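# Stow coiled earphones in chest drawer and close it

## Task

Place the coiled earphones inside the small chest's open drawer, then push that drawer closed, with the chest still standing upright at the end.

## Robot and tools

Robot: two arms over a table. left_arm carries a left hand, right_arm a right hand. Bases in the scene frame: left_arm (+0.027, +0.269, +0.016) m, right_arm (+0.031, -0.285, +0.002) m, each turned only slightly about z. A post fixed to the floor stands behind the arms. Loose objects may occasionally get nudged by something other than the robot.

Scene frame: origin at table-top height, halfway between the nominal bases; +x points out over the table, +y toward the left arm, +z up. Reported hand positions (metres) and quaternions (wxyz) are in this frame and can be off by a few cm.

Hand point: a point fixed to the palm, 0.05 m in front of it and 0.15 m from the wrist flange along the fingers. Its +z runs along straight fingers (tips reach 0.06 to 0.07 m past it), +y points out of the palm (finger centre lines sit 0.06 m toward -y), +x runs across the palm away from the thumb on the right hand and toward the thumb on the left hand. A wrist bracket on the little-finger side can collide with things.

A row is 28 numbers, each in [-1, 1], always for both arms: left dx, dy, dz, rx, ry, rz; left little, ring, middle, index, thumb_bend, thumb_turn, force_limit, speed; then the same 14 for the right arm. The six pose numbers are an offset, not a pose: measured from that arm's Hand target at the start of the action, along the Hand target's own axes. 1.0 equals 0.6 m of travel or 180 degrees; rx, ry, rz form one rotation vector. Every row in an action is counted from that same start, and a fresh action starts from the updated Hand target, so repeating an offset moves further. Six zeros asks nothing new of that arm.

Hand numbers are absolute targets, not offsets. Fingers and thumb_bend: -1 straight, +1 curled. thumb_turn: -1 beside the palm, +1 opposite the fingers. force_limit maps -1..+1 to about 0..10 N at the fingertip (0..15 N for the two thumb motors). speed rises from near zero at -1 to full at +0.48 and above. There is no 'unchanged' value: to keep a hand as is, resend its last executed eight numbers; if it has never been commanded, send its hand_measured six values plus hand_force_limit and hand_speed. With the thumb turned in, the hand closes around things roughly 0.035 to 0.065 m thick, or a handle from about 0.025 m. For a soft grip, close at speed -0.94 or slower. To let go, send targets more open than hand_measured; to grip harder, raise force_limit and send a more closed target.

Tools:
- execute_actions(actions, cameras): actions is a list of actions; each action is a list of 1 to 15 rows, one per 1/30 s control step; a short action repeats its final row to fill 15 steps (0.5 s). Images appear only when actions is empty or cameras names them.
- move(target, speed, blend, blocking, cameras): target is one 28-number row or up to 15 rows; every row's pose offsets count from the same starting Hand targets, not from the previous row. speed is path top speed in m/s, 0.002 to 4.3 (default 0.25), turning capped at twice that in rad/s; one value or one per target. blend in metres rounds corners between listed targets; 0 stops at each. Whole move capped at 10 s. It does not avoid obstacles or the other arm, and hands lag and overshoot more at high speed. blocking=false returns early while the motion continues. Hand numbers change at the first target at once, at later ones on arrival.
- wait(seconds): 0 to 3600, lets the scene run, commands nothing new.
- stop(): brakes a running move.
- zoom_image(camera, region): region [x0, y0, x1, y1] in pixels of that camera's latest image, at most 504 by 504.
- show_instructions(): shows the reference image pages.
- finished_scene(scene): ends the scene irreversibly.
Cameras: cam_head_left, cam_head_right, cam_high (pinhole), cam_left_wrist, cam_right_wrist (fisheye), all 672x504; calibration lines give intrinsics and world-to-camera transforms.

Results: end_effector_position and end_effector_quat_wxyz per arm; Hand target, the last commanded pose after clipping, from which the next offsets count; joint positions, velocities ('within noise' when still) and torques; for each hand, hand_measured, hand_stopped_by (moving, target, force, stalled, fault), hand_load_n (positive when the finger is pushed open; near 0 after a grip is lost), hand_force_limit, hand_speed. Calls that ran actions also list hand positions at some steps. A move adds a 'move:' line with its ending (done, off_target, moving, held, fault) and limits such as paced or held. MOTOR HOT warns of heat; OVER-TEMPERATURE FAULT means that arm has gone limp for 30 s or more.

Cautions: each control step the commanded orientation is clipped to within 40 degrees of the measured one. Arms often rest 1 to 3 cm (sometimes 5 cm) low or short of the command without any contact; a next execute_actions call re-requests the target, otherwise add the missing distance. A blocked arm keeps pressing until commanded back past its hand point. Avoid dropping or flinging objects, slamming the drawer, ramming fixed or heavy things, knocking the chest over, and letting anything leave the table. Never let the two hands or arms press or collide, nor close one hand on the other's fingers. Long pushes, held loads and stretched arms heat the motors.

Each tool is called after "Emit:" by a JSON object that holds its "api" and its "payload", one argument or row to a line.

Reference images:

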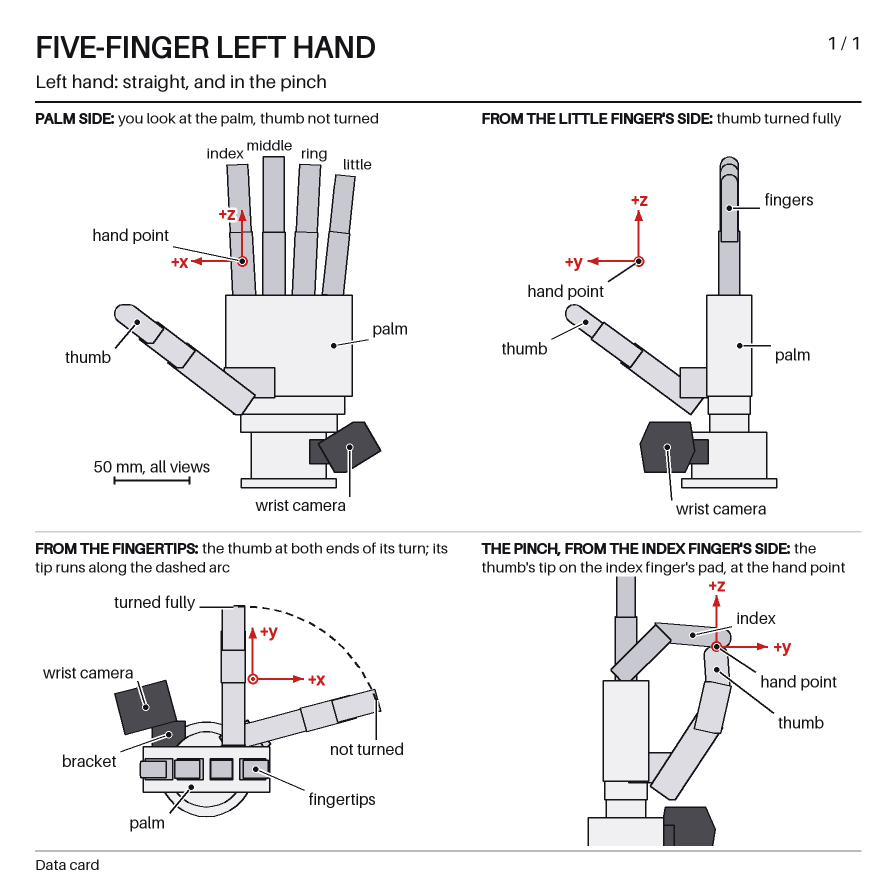

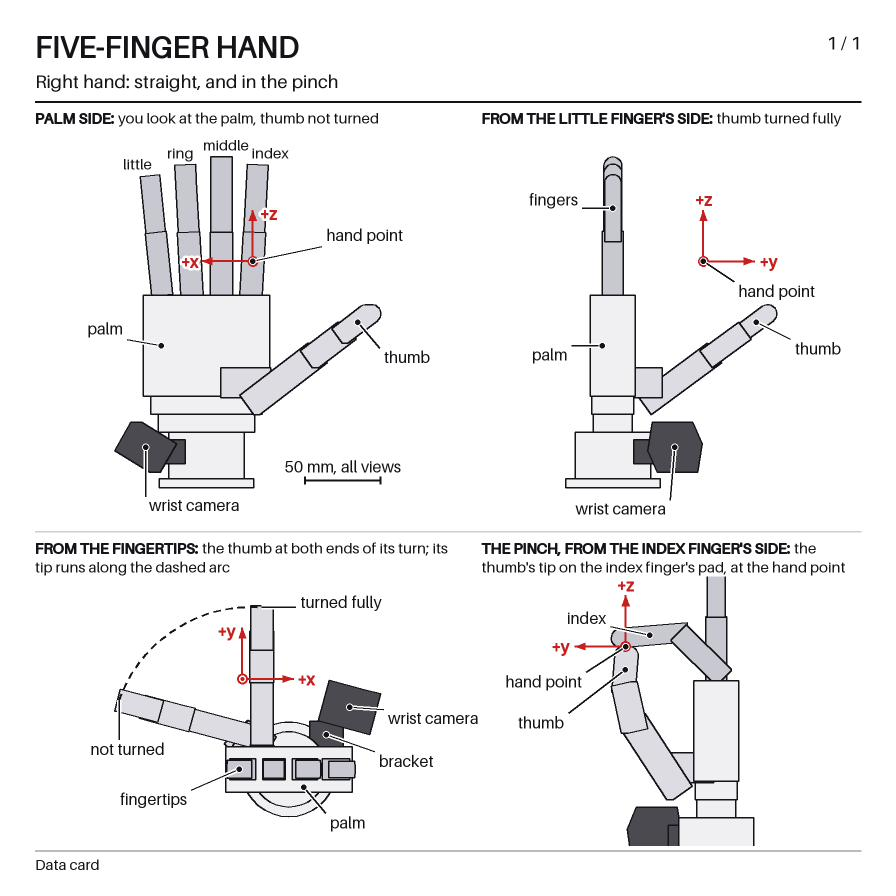

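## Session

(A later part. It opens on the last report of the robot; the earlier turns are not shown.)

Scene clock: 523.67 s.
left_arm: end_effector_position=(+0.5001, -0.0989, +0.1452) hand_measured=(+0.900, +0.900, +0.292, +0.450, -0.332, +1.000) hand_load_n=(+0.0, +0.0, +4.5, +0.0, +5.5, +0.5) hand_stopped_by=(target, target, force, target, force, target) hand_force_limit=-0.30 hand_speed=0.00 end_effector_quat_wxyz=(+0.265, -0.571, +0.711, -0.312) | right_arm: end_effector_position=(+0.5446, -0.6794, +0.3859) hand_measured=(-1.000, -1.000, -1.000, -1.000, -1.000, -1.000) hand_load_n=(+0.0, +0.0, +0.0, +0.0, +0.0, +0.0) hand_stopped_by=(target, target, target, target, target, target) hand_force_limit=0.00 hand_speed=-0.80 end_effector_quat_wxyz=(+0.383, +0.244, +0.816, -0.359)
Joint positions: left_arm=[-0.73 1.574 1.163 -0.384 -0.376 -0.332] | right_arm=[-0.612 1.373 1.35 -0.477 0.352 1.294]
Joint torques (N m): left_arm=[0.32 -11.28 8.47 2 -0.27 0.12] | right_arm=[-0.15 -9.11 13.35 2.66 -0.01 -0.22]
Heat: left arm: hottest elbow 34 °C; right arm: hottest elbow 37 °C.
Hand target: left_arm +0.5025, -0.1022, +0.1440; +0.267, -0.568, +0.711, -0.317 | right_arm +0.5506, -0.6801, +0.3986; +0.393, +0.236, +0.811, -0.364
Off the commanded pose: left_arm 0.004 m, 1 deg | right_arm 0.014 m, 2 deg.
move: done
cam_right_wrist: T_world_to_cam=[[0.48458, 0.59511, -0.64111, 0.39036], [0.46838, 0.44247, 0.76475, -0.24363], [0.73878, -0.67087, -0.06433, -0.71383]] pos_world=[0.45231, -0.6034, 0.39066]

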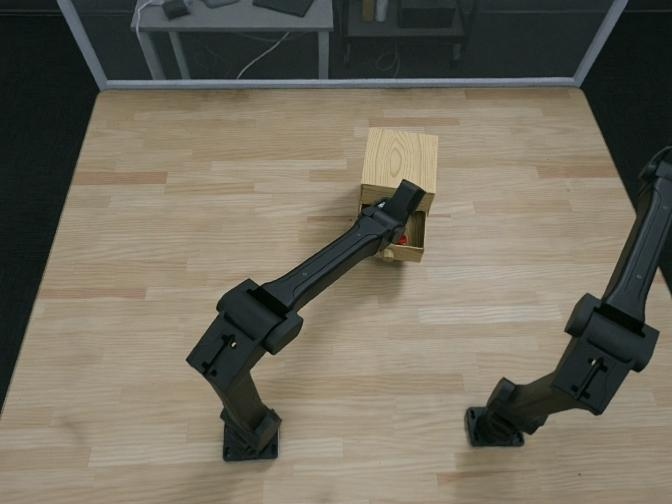

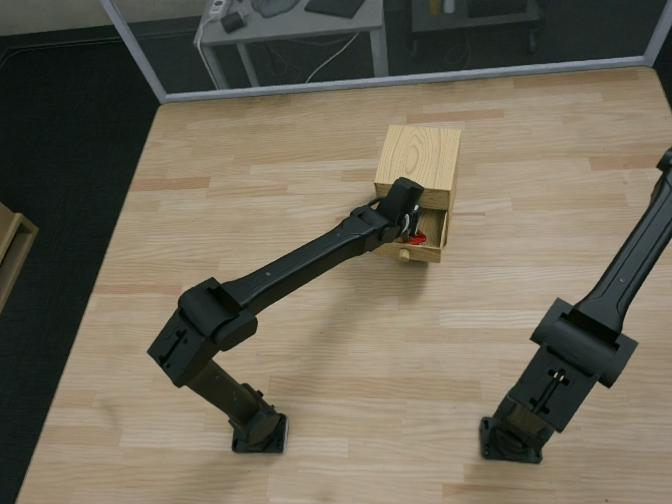

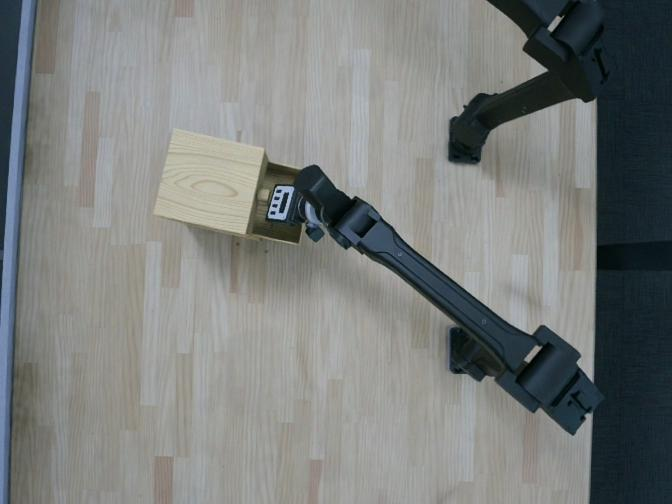

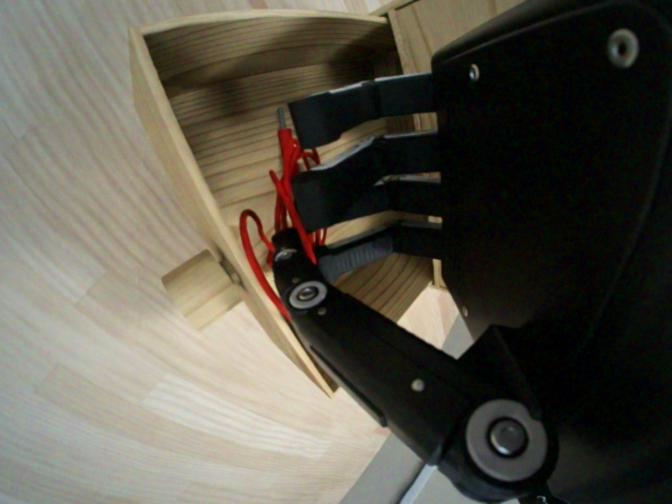

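Emit:
{"api": "move", "payload": {
  "target": [-0.0018,0.0062,0.0183,0,0,0,0.9,0.9,0.5,0.45,0.05,1,-0.3,0,0,0,0,0,0,0,-1,-1,-1,-1,-1,-1,0,-0.8],
  "speed": 0.05,
  "cameras": ["cam_head_right","cam_high","cam_right_wrist"]
}}

Emit:
{"api": "zoom_image", "payload": {
  "camera": "cam_right_wrist",
  "region": [60, 40, 440, 420]
}}

Scene clock: 529.33 s.
left_arm: end_effector_position=(+0.5040, -0.1026, +0.1368) hand_measured=(+0.900, +0.900, +0.292, +0.450, -0.332, +1.000) hand_load_n=(+0.0, +0.0, +4.5, +0.0, +5.5, +0.5) hand_stopped_by=(target, target, force, target, force, target) hand_force_limit=-0.30 hand_speed=0.00 end_effector_quat_wxyz=(+0.265, -0.571, +0.710, -0.315) | right_arm: end_effector_position=(+0.5446, -0.6794, +0.3859) hand_measured=(-1.000, -1.000, -1.000, -1.000, -1.000, -1.000) hand_load_n=(+0.0, +0.0, +0.0, +0.0, +0.0, +0.0) hand_stopped_by=(target, target, target, target, target, target) hand_force_limit=0.00 hand_speed=-0.80 end_effector_quat_wxyz=(+0.383, +0.244, +0.816, -0.359)
Joint positions: left_arm=[-0.73 1.595 1.162 -0.358 -0.374 -0.332] | right_arm=[-0.612 1.373 1.35 -0.477 0.352 1.294]
Joint torques (N m): left_arm=[0.91 -11.4 8.32 1.99 -0.13 0.19] | right_arm=[-0.32 -9.23 13.41 2.61 -0.02 -0.23]
Heat: left arm: hottest elbow 34 °C; right arm: hottest elbow 37 °C.
Hand target: left_arm +0.5085, -0.1022, +0.1341; +0.267, -0.568, +0.711, -0.317 | right_arm +0.5506, -0.6801, +0.3986; +0.393, +0.236, +0.811, -0.364
Off the commanded pose: left_arm 0.005 m, 0 deg | right_arm 0.014 m, 2 deg.
move: done
cam_right_wrist: T_world_to_cam=[[0.48458, 0.59511, -0.64111, 0.39036], [0.46838, 0.44247, 0.76475, -0.24363], [0.73878, -0.67087, -0.06433, -0.71383]] pos_world=[0.45231, -0.6034, 0.39066]

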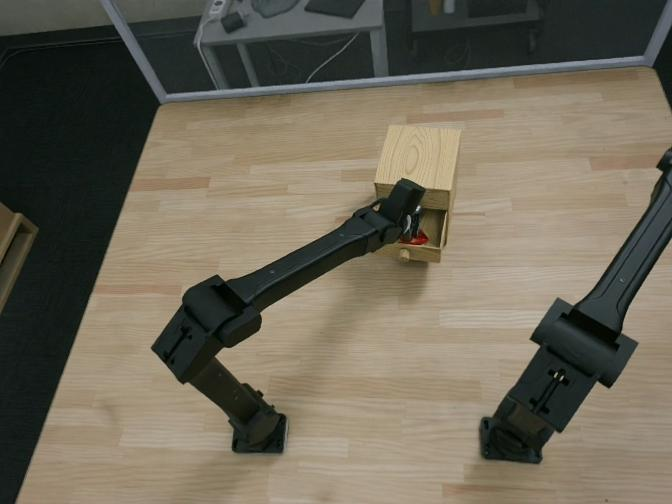

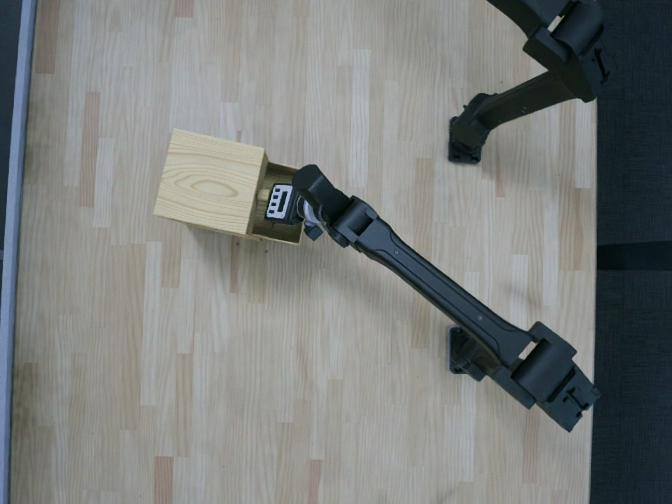

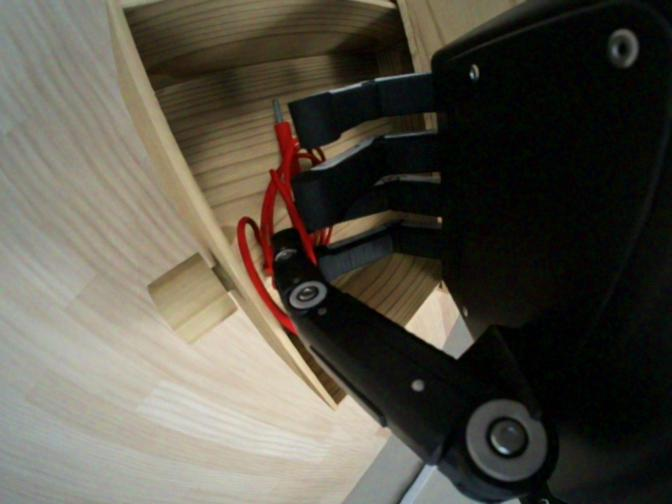

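Scaled by 1.326 from the camera's image (finer frame: 960x720).

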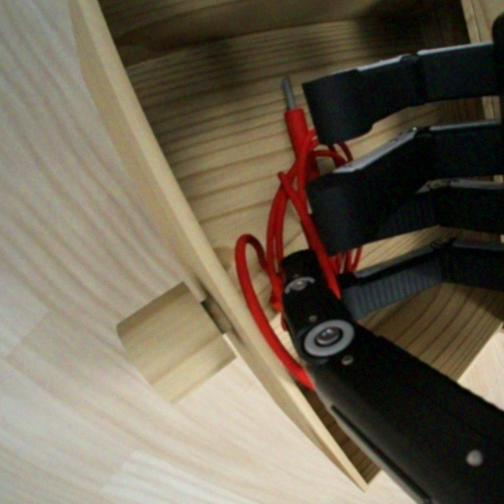

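Emit:
{"api": "move", "payload": {
  "target": [0,0,0,0,0,0,0.9,0.9,-0.1,0.0,-0.42,1,-0.3,-0.85,0,0,0,0,0,0,-1,-1,-1,-1,-1,-1,0,-0.8],
  "speed": 0.05,
  "cameras": ["cam_head_right","cam_head_left","cam_right_wrist"]
}}

Emit:
{"api": "zoom_image", "payload": {
  "camera": "cam_right_wrist",
  "region": [60, 40, 440, 420]
}}

Emit:
{"api": "zoom_image", "payload": {
  "camera": "cam_head_right",
  "region": [340, 160, 460, 280]
}}

Scene clock: 536.23 s.
left_arm: end_effector_position=(+0.5040, -0.1026, +0.1368) hand_measured=(+0.900, +0.900, -0.100, +0.000, -0.420, +1.000) hand_load_n=(+0.0, +0.0, +0.0, +0.0, +0.0, +0.0) hand_stopped_by=(target, target, target, target, target, target) hand_force_limit=-0.30 hand_speed=-0.85 end_effector_quat_wxyz=(+0.265, -0.571, +0.710, -0.315) | right_arm: end_effector_position=(+0.5446, -0.6794, +0.3859) hand_measured=(-1.000, -1.000, -1.000, -1.000, -1.000, -1.000) hand_load_n=(+0.0, +0.0, +0.0, +0.0, +0.0, -0.5) hand_stopped_by=(target, target, target, target, target, target) hand_force_limit=0.00 hand_speed=-0.80 end_effector_quat_wxyz=(+0.383, +0.244, +0.816, -0.359)
Joint positions: left_arm=[-0.73 1.595 1.162 -0.358 -0.374 -0.332] | right_arm=[-0.612 1.373 1.35 -0.477 0.352 1.294]
Joint torques (N m): left_arm=[0.85 -11.4 8.32 2.02 -0.13 0.19] | right_arm=[-0.56 -8.94 13.38 2.63 -0.03 -0.25]
Heat: left arm: hottest elbow 34 °C; right arm: hottest elbow 37 °C.
Hand target: left_arm +0.5085, -0.1022, +0.1341; +0.267, -0.568, +0.711, -0.317 | right_arm +0.5506, -0.6801, +0.3986; +0.393, +0.236, +0.811, -0.364
Off the commanded pose: left_arm 0.005 m, 1 deg | right_arm 0.014 m, 2 deg.
move: done
cam_right_wrist: T_world_to_cam=[[0.48458, 0.59511, -0.64111, 0.39036], [0.46838, 0.44247, 0.76475, -0.24363], [0.73878, -0.67087, -0.06433, -0.71383]] pos_world=[0.45231, -0.6034, 0.39066]
Images, in order (width x height): cam_head_left 672x504, cam_head_right 672x504, cam_right_wrist 672x504.

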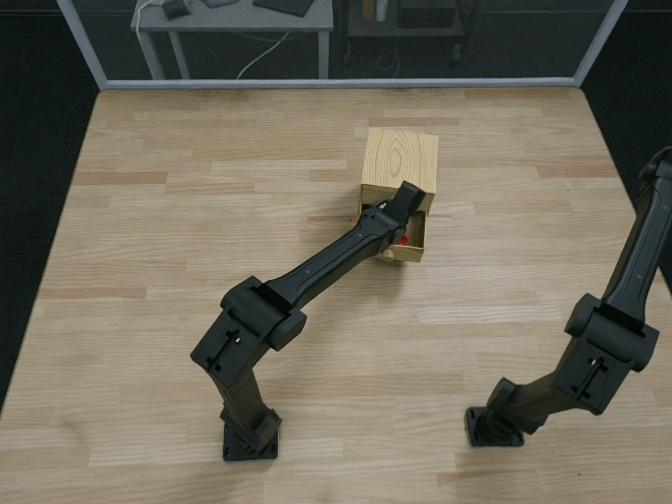

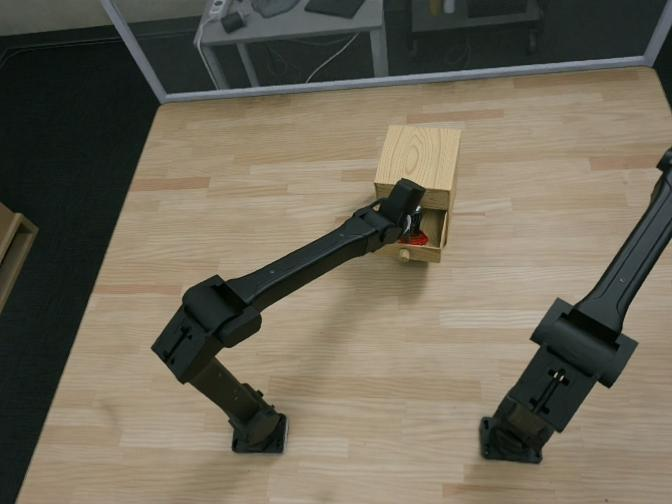

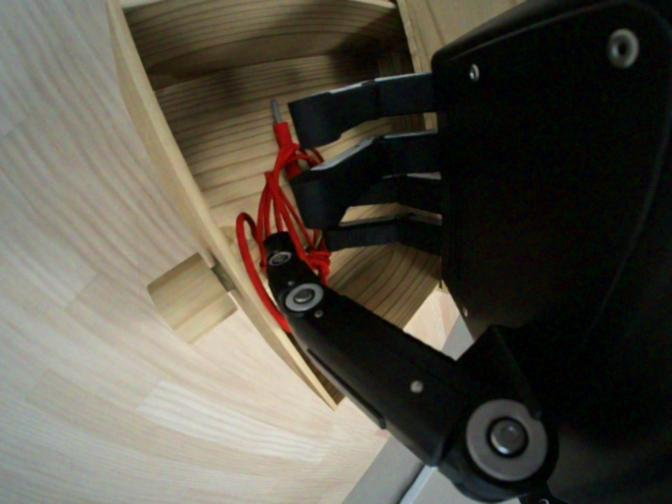

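Scaled by 1.326 from the camera's image (finer frame: 960x720).

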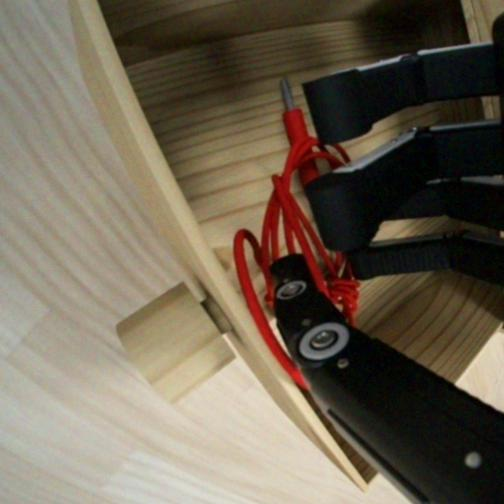

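Scaled by 4.200 from the camera's image (finer frame: 960x720).

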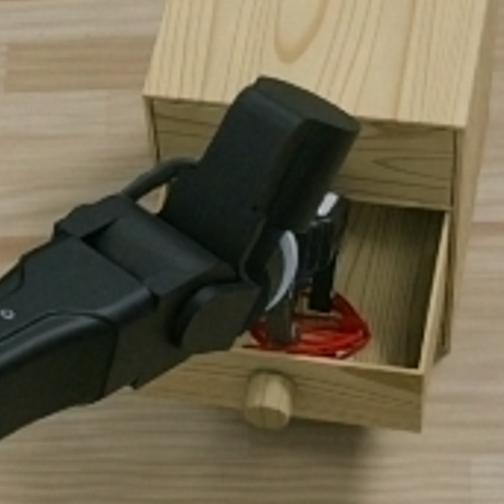

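Emit:
{"api": "move", "payload": {
  "target": [0,0,0,0,0,0,0.9,0.9,-0.35,-0.35,-0.42,1,-0.3,-0.6,0,0,0,0,0,0,-1,-1,-1,-1,-1,-1,0,-0.8],
  "speed": 0.05
}}

Emit:
{"api": "move", "payload": {
  "target": [-0.0008,-0.0377,-0.0328,0,0,0,0.9,0.9,-0.35,-0.35,-0.42,1,-0.3,-0.6,0,0,0,0,0,0,-1,-1,-1,-1,-1,-1,0,-0.8],
  "speed": 0.05,
  "cameras": ["cam_head_right","cam_high","cam_right_wrist"]
}}

Emit:
{"api": "zoom_image", "payload": {
  "camera": "cam_right_wrist",
  "region": [60, 40, 440, 420]
}}

Emit:
{"api": "zoom_image", "payload": {
  "camera": "cam_head_right",
  "region": [340, 160, 460, 280]
}}

Scene clock: 544.00 s.
left_arm: end_effector_position=(+0.5041, -0.1027, +0.1369) hand_measured=(+0.900, +0.900, -0.350, -0.350, -0.420, +1.000) hand_load_n=(+0.0, +0.0, +0.0, +0.0, +0.0, +0.0) hand_stopped_by=(target, target, target, target, target, target) hand_force_limit=-0.30 hand_speed=-0.60 end_effector_quat_wxyz=(+0.265, -0.571, +0.710, -0.315) | right_arm: end_effector_position=(+0.5446, -0.6794, +0.3859) hand_measured=(-1.000, -1.000, -1.000, -1.000, -1.000, -1.000) hand_load_n=(+0.0, +0.0, +0.0, +0.0, +0.0, -0.5) hand_stopped_by=(target, target, target, target, target, target) hand_force_limit=0.00 hand_speed=-0.80 end_effector_quat_wxyz=(+0.383, +0.244, +0.816, -0.359)
Joint positions: left_arm=[-0.73 1.595 1.162 -0.358 -0.374 -0.332] | right_arm=[-0.612 1.373 1.35 -0.477 0.352 1.294]
Joint torques (N m): left_arm=[0.91 -11.4 8.32 2 -0.13 0.19] | right_arm=[-0.44 -8.94 13.37 2.48 -0.02 -0.22]
Heat: left arm: hottest elbow 33 °C; right arm: hottest elbow 37 °C.
Hand target: left_arm +0.5085, -0.1022, +0.1341; +0.267, -0.568, +0.711, -0.317 | right_arm +0.5506, -0.6801, +0.3986; +0.393, +0.236, +0.811, -0.364
Off the commanded pose: left_arm 0.005 m, 0 deg | right_arm 0.014 m, 2 deg.
move: done

Scene clock: 544.97 s.
left_arm: end_effector_position=(+0.4963, -0.0961, +0.1398) hand_measured=(+0.900, +0.900, -0.350, -0.350, -0.420, +1.000) hand_load_n=(+0.0, +0.5, +0.0, +0.0, -0.5, +0.0) hand_stopped_by=(target, target, target, target, target, target) hand_force_limit=-0.30 hand_speed=-0.60 end_effector_quat_wxyz=(+0.262, -0.572, +0.716, -0.301) | right_arm: end_effector_position=(+0.5446, -0.6794, +0.3859) hand_measured=(-1.000, -1.000, -1.000, -1.000, -1.000, -1.000) hand_load_n=(+0.0, +0.0, +0.0, +0.0, +0.0, +0.0) hand_stopped_by=(target, target, target, target, target, target) hand_force_limit=0.00 hand_speed=-0.80 end_effector_quat_wxyz=(+0.383, +0.244, +0.816, -0.359)
Joint positions: left_arm=[-0.73 1.579 1.165 -0.407 -0.374 -0.332] | right_arm=[-0.612 1.373 1.35 -0.477 0.352 1.294]
Joint torques (N m): left_arm=[0.85 -12.45 11.77 0.92 -0.16 0.19] | right_arm=[-0.21 -9.11 13.41 2.59 -0.03 -0.25]
Heat: left arm: hottest elbow 33 °C; right arm: hottest elbow 37 °C.
Hand target: left_arm +0.5085, -0.1023, +0.1641; +0.267, -0.568, +0.711, -0.317 | right_arm +0.5506, -0.6801, +0.3986; +0.393, +0.236, +0.811, -0.364
Off the commanded pose: left_arm 0.028 m, 2 deg | right_arm 0.014 m, 2 deg.
move: off_target (left_arm)
cam_right_wrist: T_world_to_cam=[[0.48458, 0.59511, -0.64111, 0.39036], [0.46838, 0.44247, 0.76475, -0.24363], [0.73878, -0.67087, -0.06433, -0.71383]] pos_world=[0.45231, -0.6034, 0.39066]

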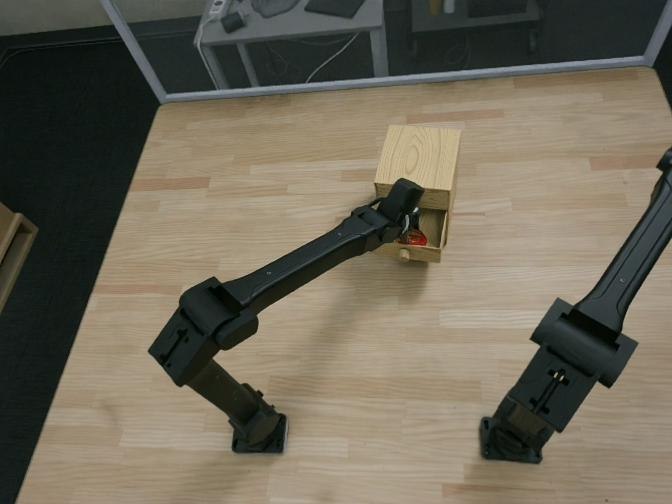

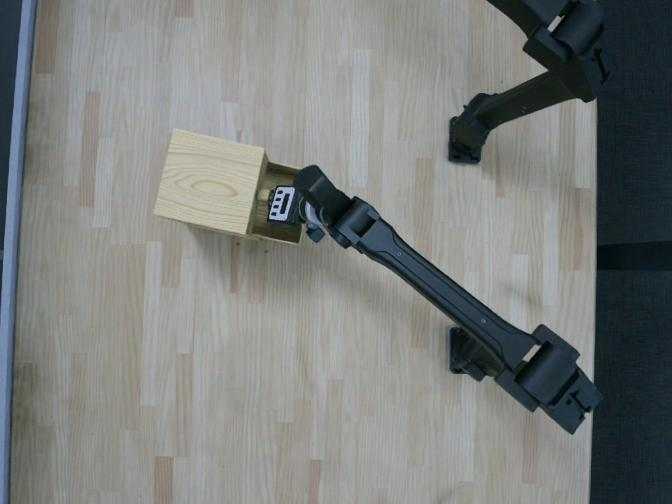

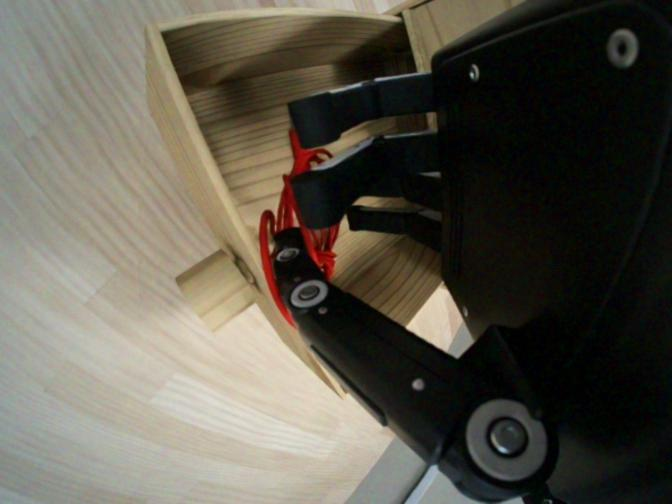

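Scaled by 1.326 from the camera's image (finer frame: 960x720).

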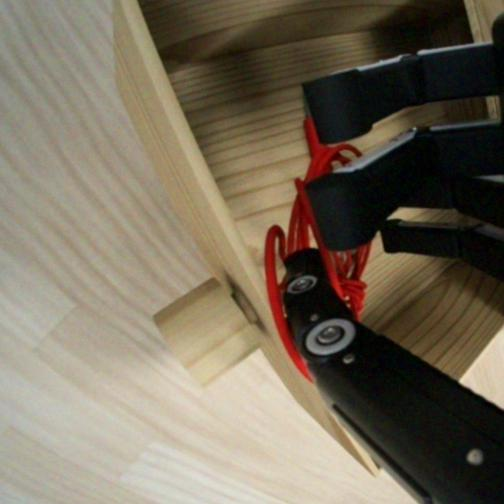

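Scaled by 4.200 from the camera's image (finer frame: 960x720).

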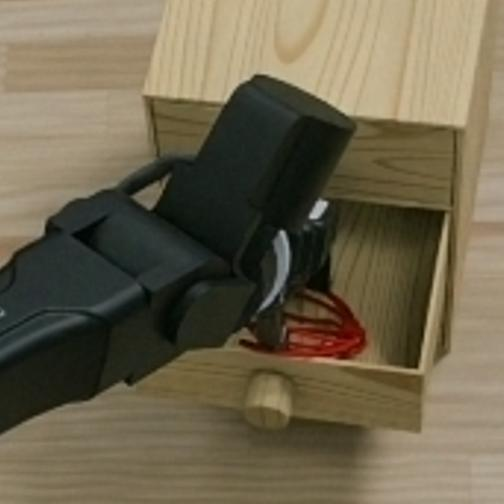

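Emit:
{"api": "move", "payload": {
  "target": [-0.0038,-0.0807,-0.0595,0,0,0,0.9,0.9,-0.35,-0.35,-0.42,1,-0.3,-0.6,0,0,0,0,0,0,-1,-1,-1,-1,-1,-1,0,-0.8],
  "speed": 0.06,
  "cameras": ["cam_head_right","cam_head_left","cam_right_wrist"]
}}

Emit:
{"api": "zoom_image", "payload": {
  "camera": "cam_right_wrist",
  "region": [60, 40, 440, 420]
}}

Emit:
{"api": "zoom_image", "payload": {
  "camera": "cam_head_right",
  "region": [340, 160, 460, 280]
}}

Scene clock: 549.40 s.
left_arm: end_effector_position=(+0.4937, -0.0958, +0.1897) hand_measured=(+0.900, +0.900, -0.350, -0.350, -0.420, +1.000) hand_load_n=(+0.0, +0.5, -0.5, +0.0, +0.0, +0.0) hand_stopped_by=(target, target, target, target, target, target) hand_force_limit=-0.30 hand_speed=-0.60 end_effector_quat_wxyz=(+0.257, -0.571, +0.724, -0.290) | right_arm: end_effector_position=(+0.5446, -0.6794, +0.3859) hand_measured=(-1.000, -1.000, -1.000, -1.000, -1.000, -1.000) hand_load_n=(+0.0, +0.0, +0.0, +0.0, +0.0, +0.0) hand_stopped_by=(target, target, target, target, target, target) hand_force_limit=0.00 hand_speed=-0.80 end_effector_quat_wxyz=(+0.383, +0.244, +0.816, -0.359)
Joint positions: left_arm=[-0.73 1.541 1.271 -0.577 -0.366 -0.33] | right_arm=[-0.612 1.373 1.35 -0.477 0.352 1.294]
Joint torques (N m): left_arm=[1.32 -12.4 13.31 1.4 -0.3 0.22] | right_arm=[0.03 -9.05 13.48 2.59 -0.02 -0.22]
Heat: left arm: hottest elbow 34 °C; right arm: hottest elbow 37 °C.
Hand target: left_arm +0.5134, -0.1023, +0.2241; +0.267, -0.568, +0.711, -0.317 | right_arm +0.5506, -0.6801, +0.3986; +0.393, +0.236, +0.811, -0.364
Off the commanded pose: left_arm 0.040 m, 4 deg | right_arm 0.014 m, 2 deg.
move: off_target (left_arm)
cam_right_wrist: T_world_to_cam=[[0.48458, 0.59511, -0.64111, 0.39036], [0.46838, 0.44247, 0.76475, -0.24363], [0.73878, -0.67087, -0.06433, -0.71383]] pos_world=[0.45231, -0.6034, 0.39066]
Images, in order (width x height): cam_head_left 672x504, cam_head_right 672x504, cam_right_wrist 672x504.

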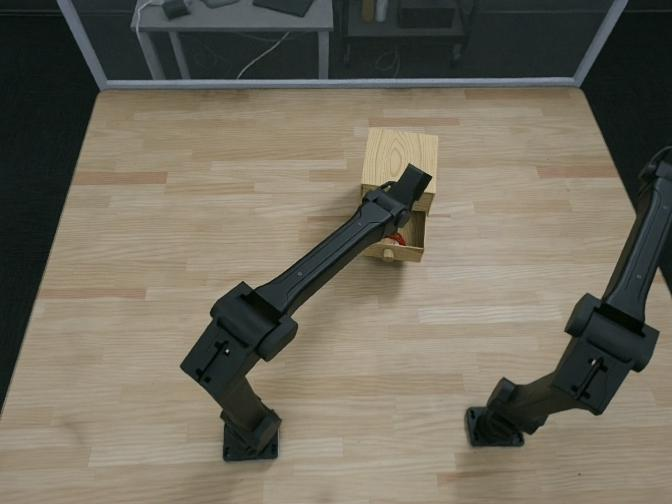

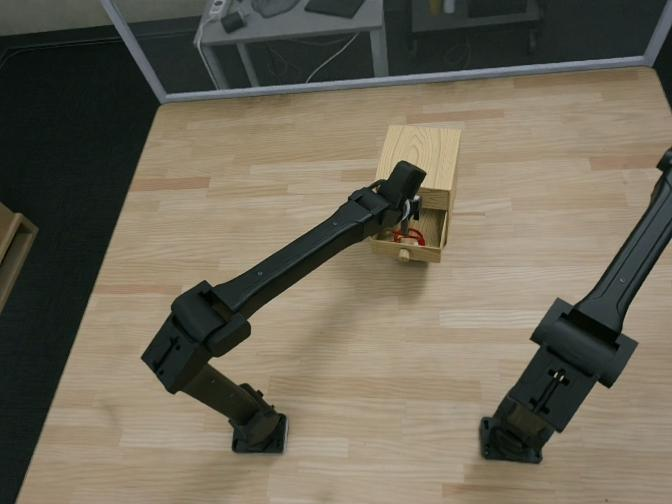

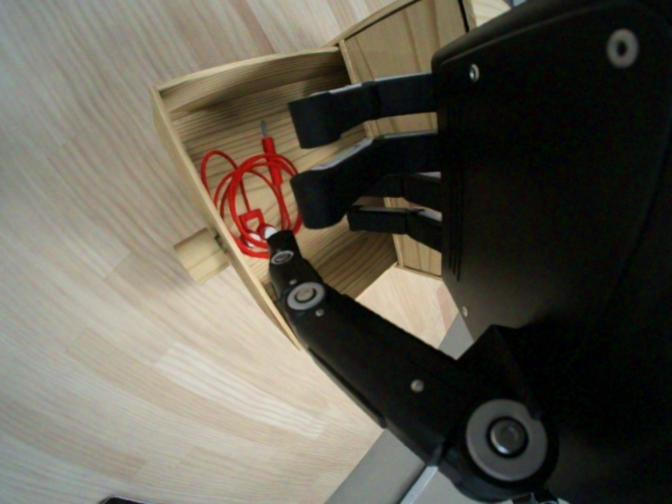

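Scaled by 1.326 from the camera's image (finer frame: 960x720).

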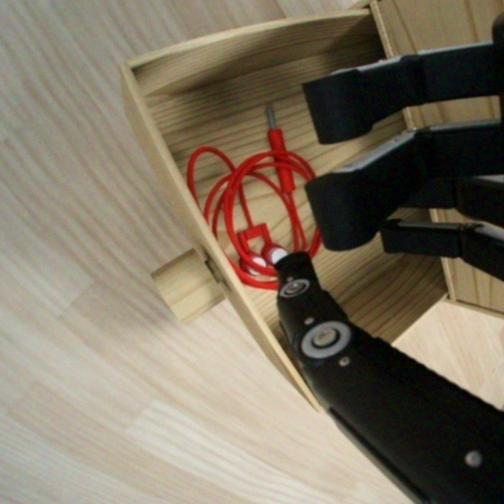

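Scaled by 4.200 from the camera's image (finer frame: 960x720).

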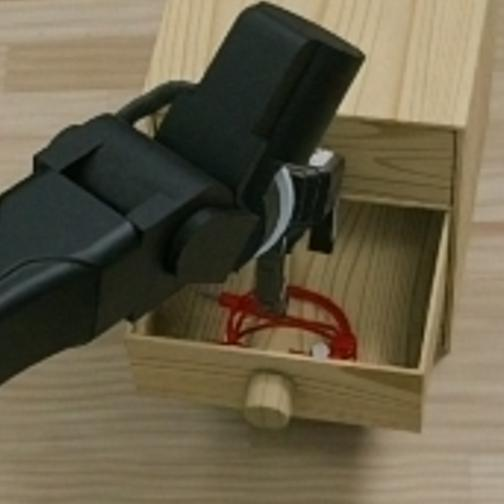

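Emit:
{"api": "zoom_image", "payload": {
  "camera": "cam_head_left",
  "region": [340, 140, 460, 260]
}}

Scaled by 4.200 from the camera's image (finer frame: 960x720).

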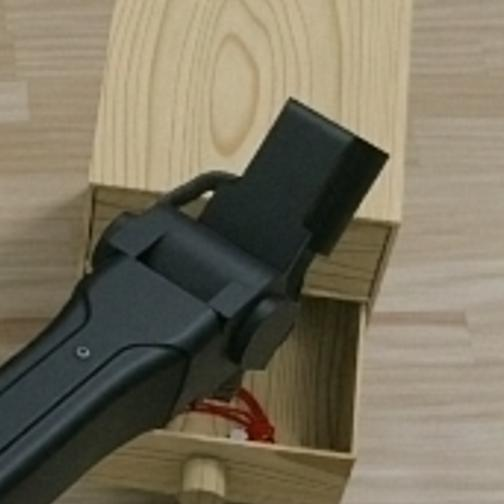

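Emit:
{"api": "move", "payload": {
  "target": [0.0097,0.0812,-0.0578,0,0,0,0.9,0.9,-0.35,-0.35,-0.42,1,-0.3,-0.6,0,0,0,0,0,0,-1,-1,-1,-1,-1,-1,0,-0.8],
  "speed": 0.08,
  "cameras": ["cam_head_right","cam_high","cam_right_wrist"]
}}

Emit:
{"api": "zoom_image", "payload": {
  "camera": "cam_high",
  "region": [220, 110, 370, 260]
}}

Scene clock: 557.27 s.
left_arm: end_effector_position=(+0.4564, -0.0877, +0.2006) hand_measured=(+0.900, +0.900, -0.350, -0.350, -0.420, +1.000) hand_load_n=(+0.0, +0.0, +0.0, +0.0, +0.0, +0.0) hand_stopped_by=(target, target, target, target, target, target) hand_force_limit=-0.30 hand_speed=-0.60 end_effector_quat_wxyz=(+0.268, -0.567, +0.718, -0.300) | right_arm: end_effector_position=(+0.5446, -0.6794, +0.3859) hand_measured=(-1.000, -1.000, -1.000, -1.000, -1.000, -1.000) hand_load_n=(+0.0, +0.0, +0.0, +0.0, +0.0, +0.0) hand_stopped_by=(target, target, target, target, target, target) hand_force_limit=0.00 hand_speed=-0.80 end_effector_quat_wxyz=(+0.383, +0.244, +0.816, -0.359)
Joint positions: left_arm=[-0.778 1.437 1.174 -0.567 -0.414 -0.354] | right_arm=[-0.612 1.373 1.35 -0.477 0.352 1.294]
Joint torques (N m): left_arm=[-0.26 -11.05 8.83 1.95 -0.3 -0.1] | right_arm=[-0.09 -9.23 13.37 2.61 -0.01 -0.24]
Heat: left arm: hottest elbow 35 °C; right arm: hottest elbow 37 °C.
Hand target: left_arm +0.4554, -0.0954, +0.2100; +0.267, -0.568, +0.711, -0.317 | right_arm +0.5506, -0.6801, +0.3986; +0.393, +0.236, +0.811, -0.364
Off the commanded pose: left_arm 0.012 m, 2 deg | right_arm 0.014 m, 2 deg.
move: off_target (left_arm)
cam_right_wrist: T_world_to_cam=[[0.48458, 0.59511, -0.64111, 0.39036], [0.46838, 0.44247, 0.76475, -0.24363], [0.73878, -0.67087, -0.06433, -0.71383]] pos_world=[0.45231, -0.6034, 0.39066]

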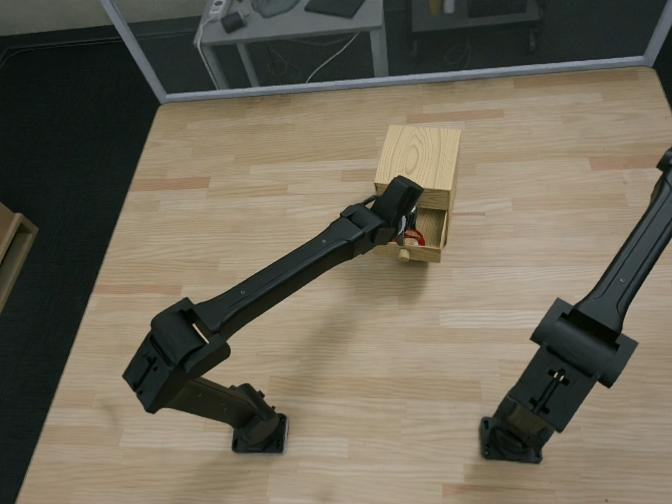

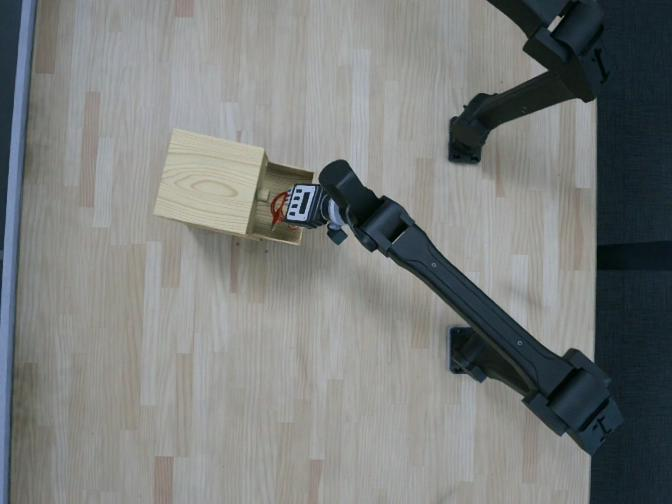

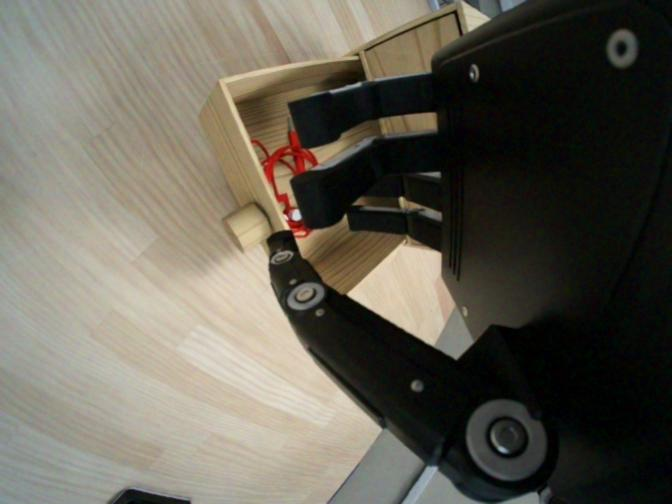

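Scaled by 3.360 from the camera's image (finer frame: 960x720).

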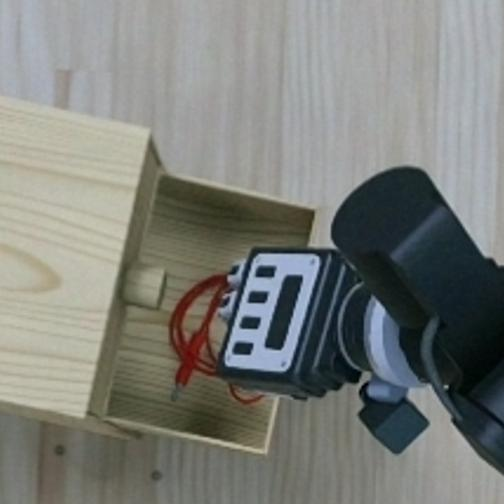

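Emit:
{"api": "move", "payload": {
  "target": [0.0173,0.0435,-0.1265,0.172,0,0,1,1,1,1,-1,-1,0,0.0,0,0,0,0,0,0,-1,-1,-1,-1,-1,-1,0,-0.8],
  "speed": 0.15,
  "cameras": ["all"]
}}

Emit:
{"api": "zoom_image", "payload": {
  "camera": "cam_head_right",
  "region": [340, 160, 460, 280]
}}

Emit:
{"api": "zoom_image", "payload": {
  "camera": "cam_high",
  "region": [220, 110, 370, 260]
}}

Scene clock: 577.60 s.
left_arm: end_effector_position=(+0.3839, -0.0864, +0.2334) hand_measured=(+1.000, +1.000, +1.000, +1.000, -1.000, -1.000) hand_load_n=(+0.0, +0.0, +0.0, +0.0, +0.0, +0.0) hand_stopped_by=(target, target, target, target, target, target) hand_force_limit=0.00 hand_speed=0.00 end_effector_quat_wxyz=(+0.409, -0.483, +0.602, -0.486) | right_arm: end_effector_position=(+0.5446, -0.6794, +0.3859) hand_measured=(-1.000, -1.000, -1.000, -1.000, -1.000, -1.000) hand_load_n=(+0.0, +0.0, +0.0, +0.0, +0.0, +0.0) hand_stopped_by=(target, target, target, target, target, target) hand_force_limit=0.00 hand_speed=-0.80 end_effector_quat_wxyz=(+0.383, +0.244, +0.816, -0.359)
Joint positions: left_arm=[-1.026 1.162 0.699 0.187 -0.785 -0.175] | right_arm=[-0.612 1.373 1.35 -0.477 0.352 1.294]
Joint torques (N m): left_arm=[-0.32 -6.42 8.38 2.29 -0.2 0.22] | right_arm=[-0.5 -8.76 13.33 2.54 -0.02 -0.22]
Heat: left arm: hottest elbow 34 °C; right arm: hottest elbow 37 °C.
Hand target: left_arm +0.3804, -0.0904, +0.2397; +0.409, -0.476, +0.600, -0.495 | right_arm +0.5506, -0.6801, +0.3986; +0.393, +0.236, +0.811, -0.364
Off the commanded pose: left_arm 0.008 m, 1 deg | right_arm 0.014 m, 2 deg.
move: done
cam_left_wrist: T_world_to_cam=[[0.15402, -0.2864, 0.94565, -0.3076], [-0.70319, -0.70412, -0.09871, 0.23293], [0.69412, -0.64977, -0.30984, -0.13725]] pos_world=[0.30644, -0.01326, 0.27135]
cam_right_wrist: T_world_to_cam=[[0.48458, 0.59511, -0.64111, 0.39036], [0.46838, 0.44247, 0.76475, -0.24363], [0.73878, -0.67087, -0.06433, -0.71383]] pos_world=[0.45231, -0.6034, 0.39066]

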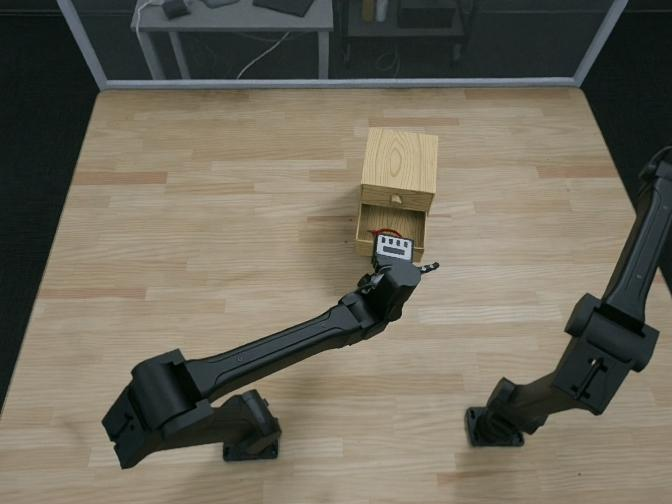

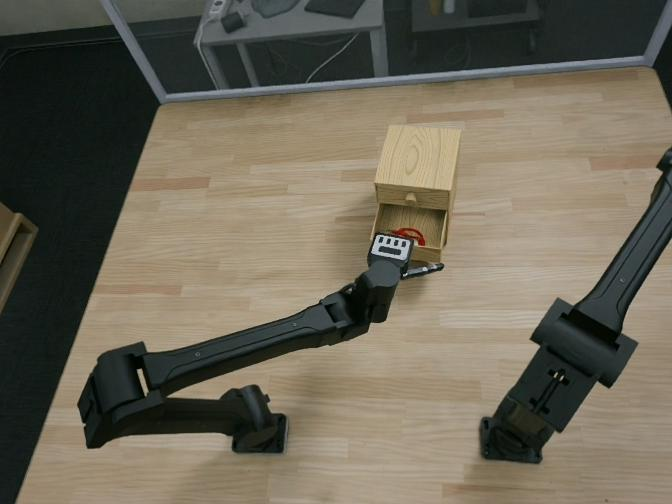

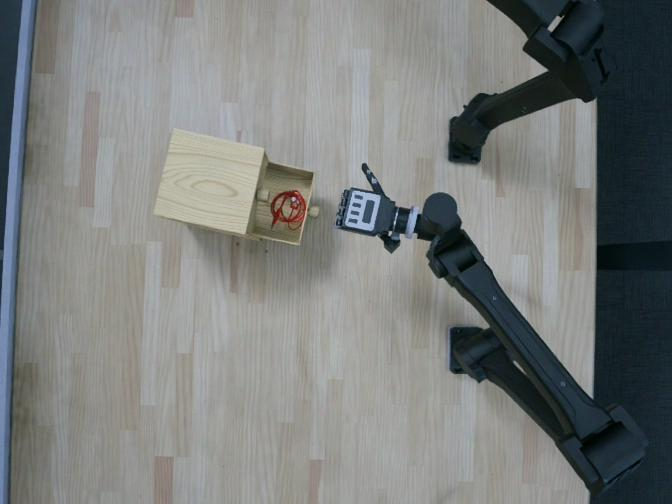

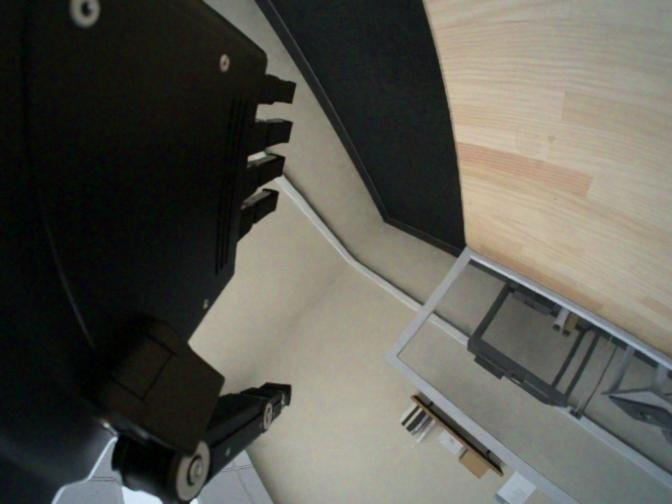

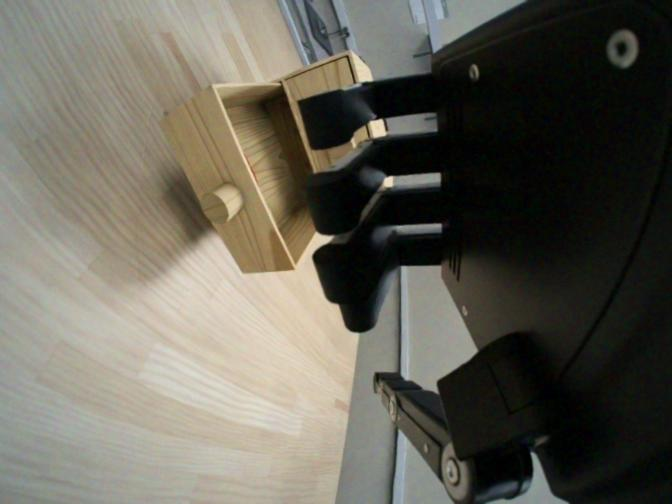

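Scaled by 4.200 from the camera's image (finer frame: 960x720).

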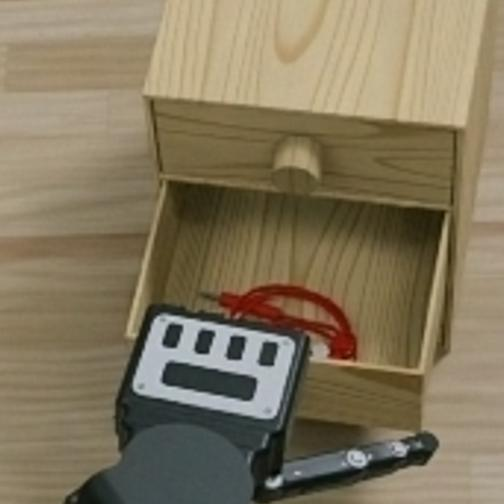

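Scaled by 3.360 from the camera's image (finer frame: 960x720).

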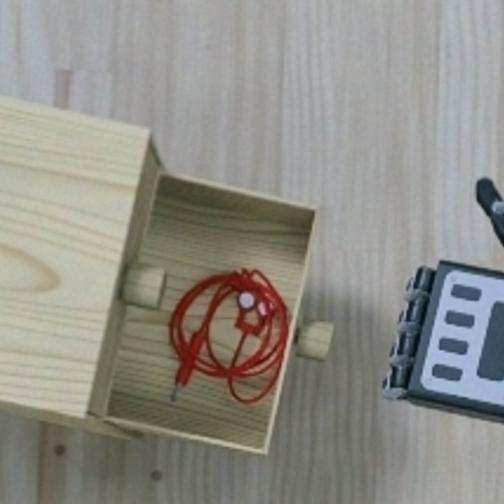

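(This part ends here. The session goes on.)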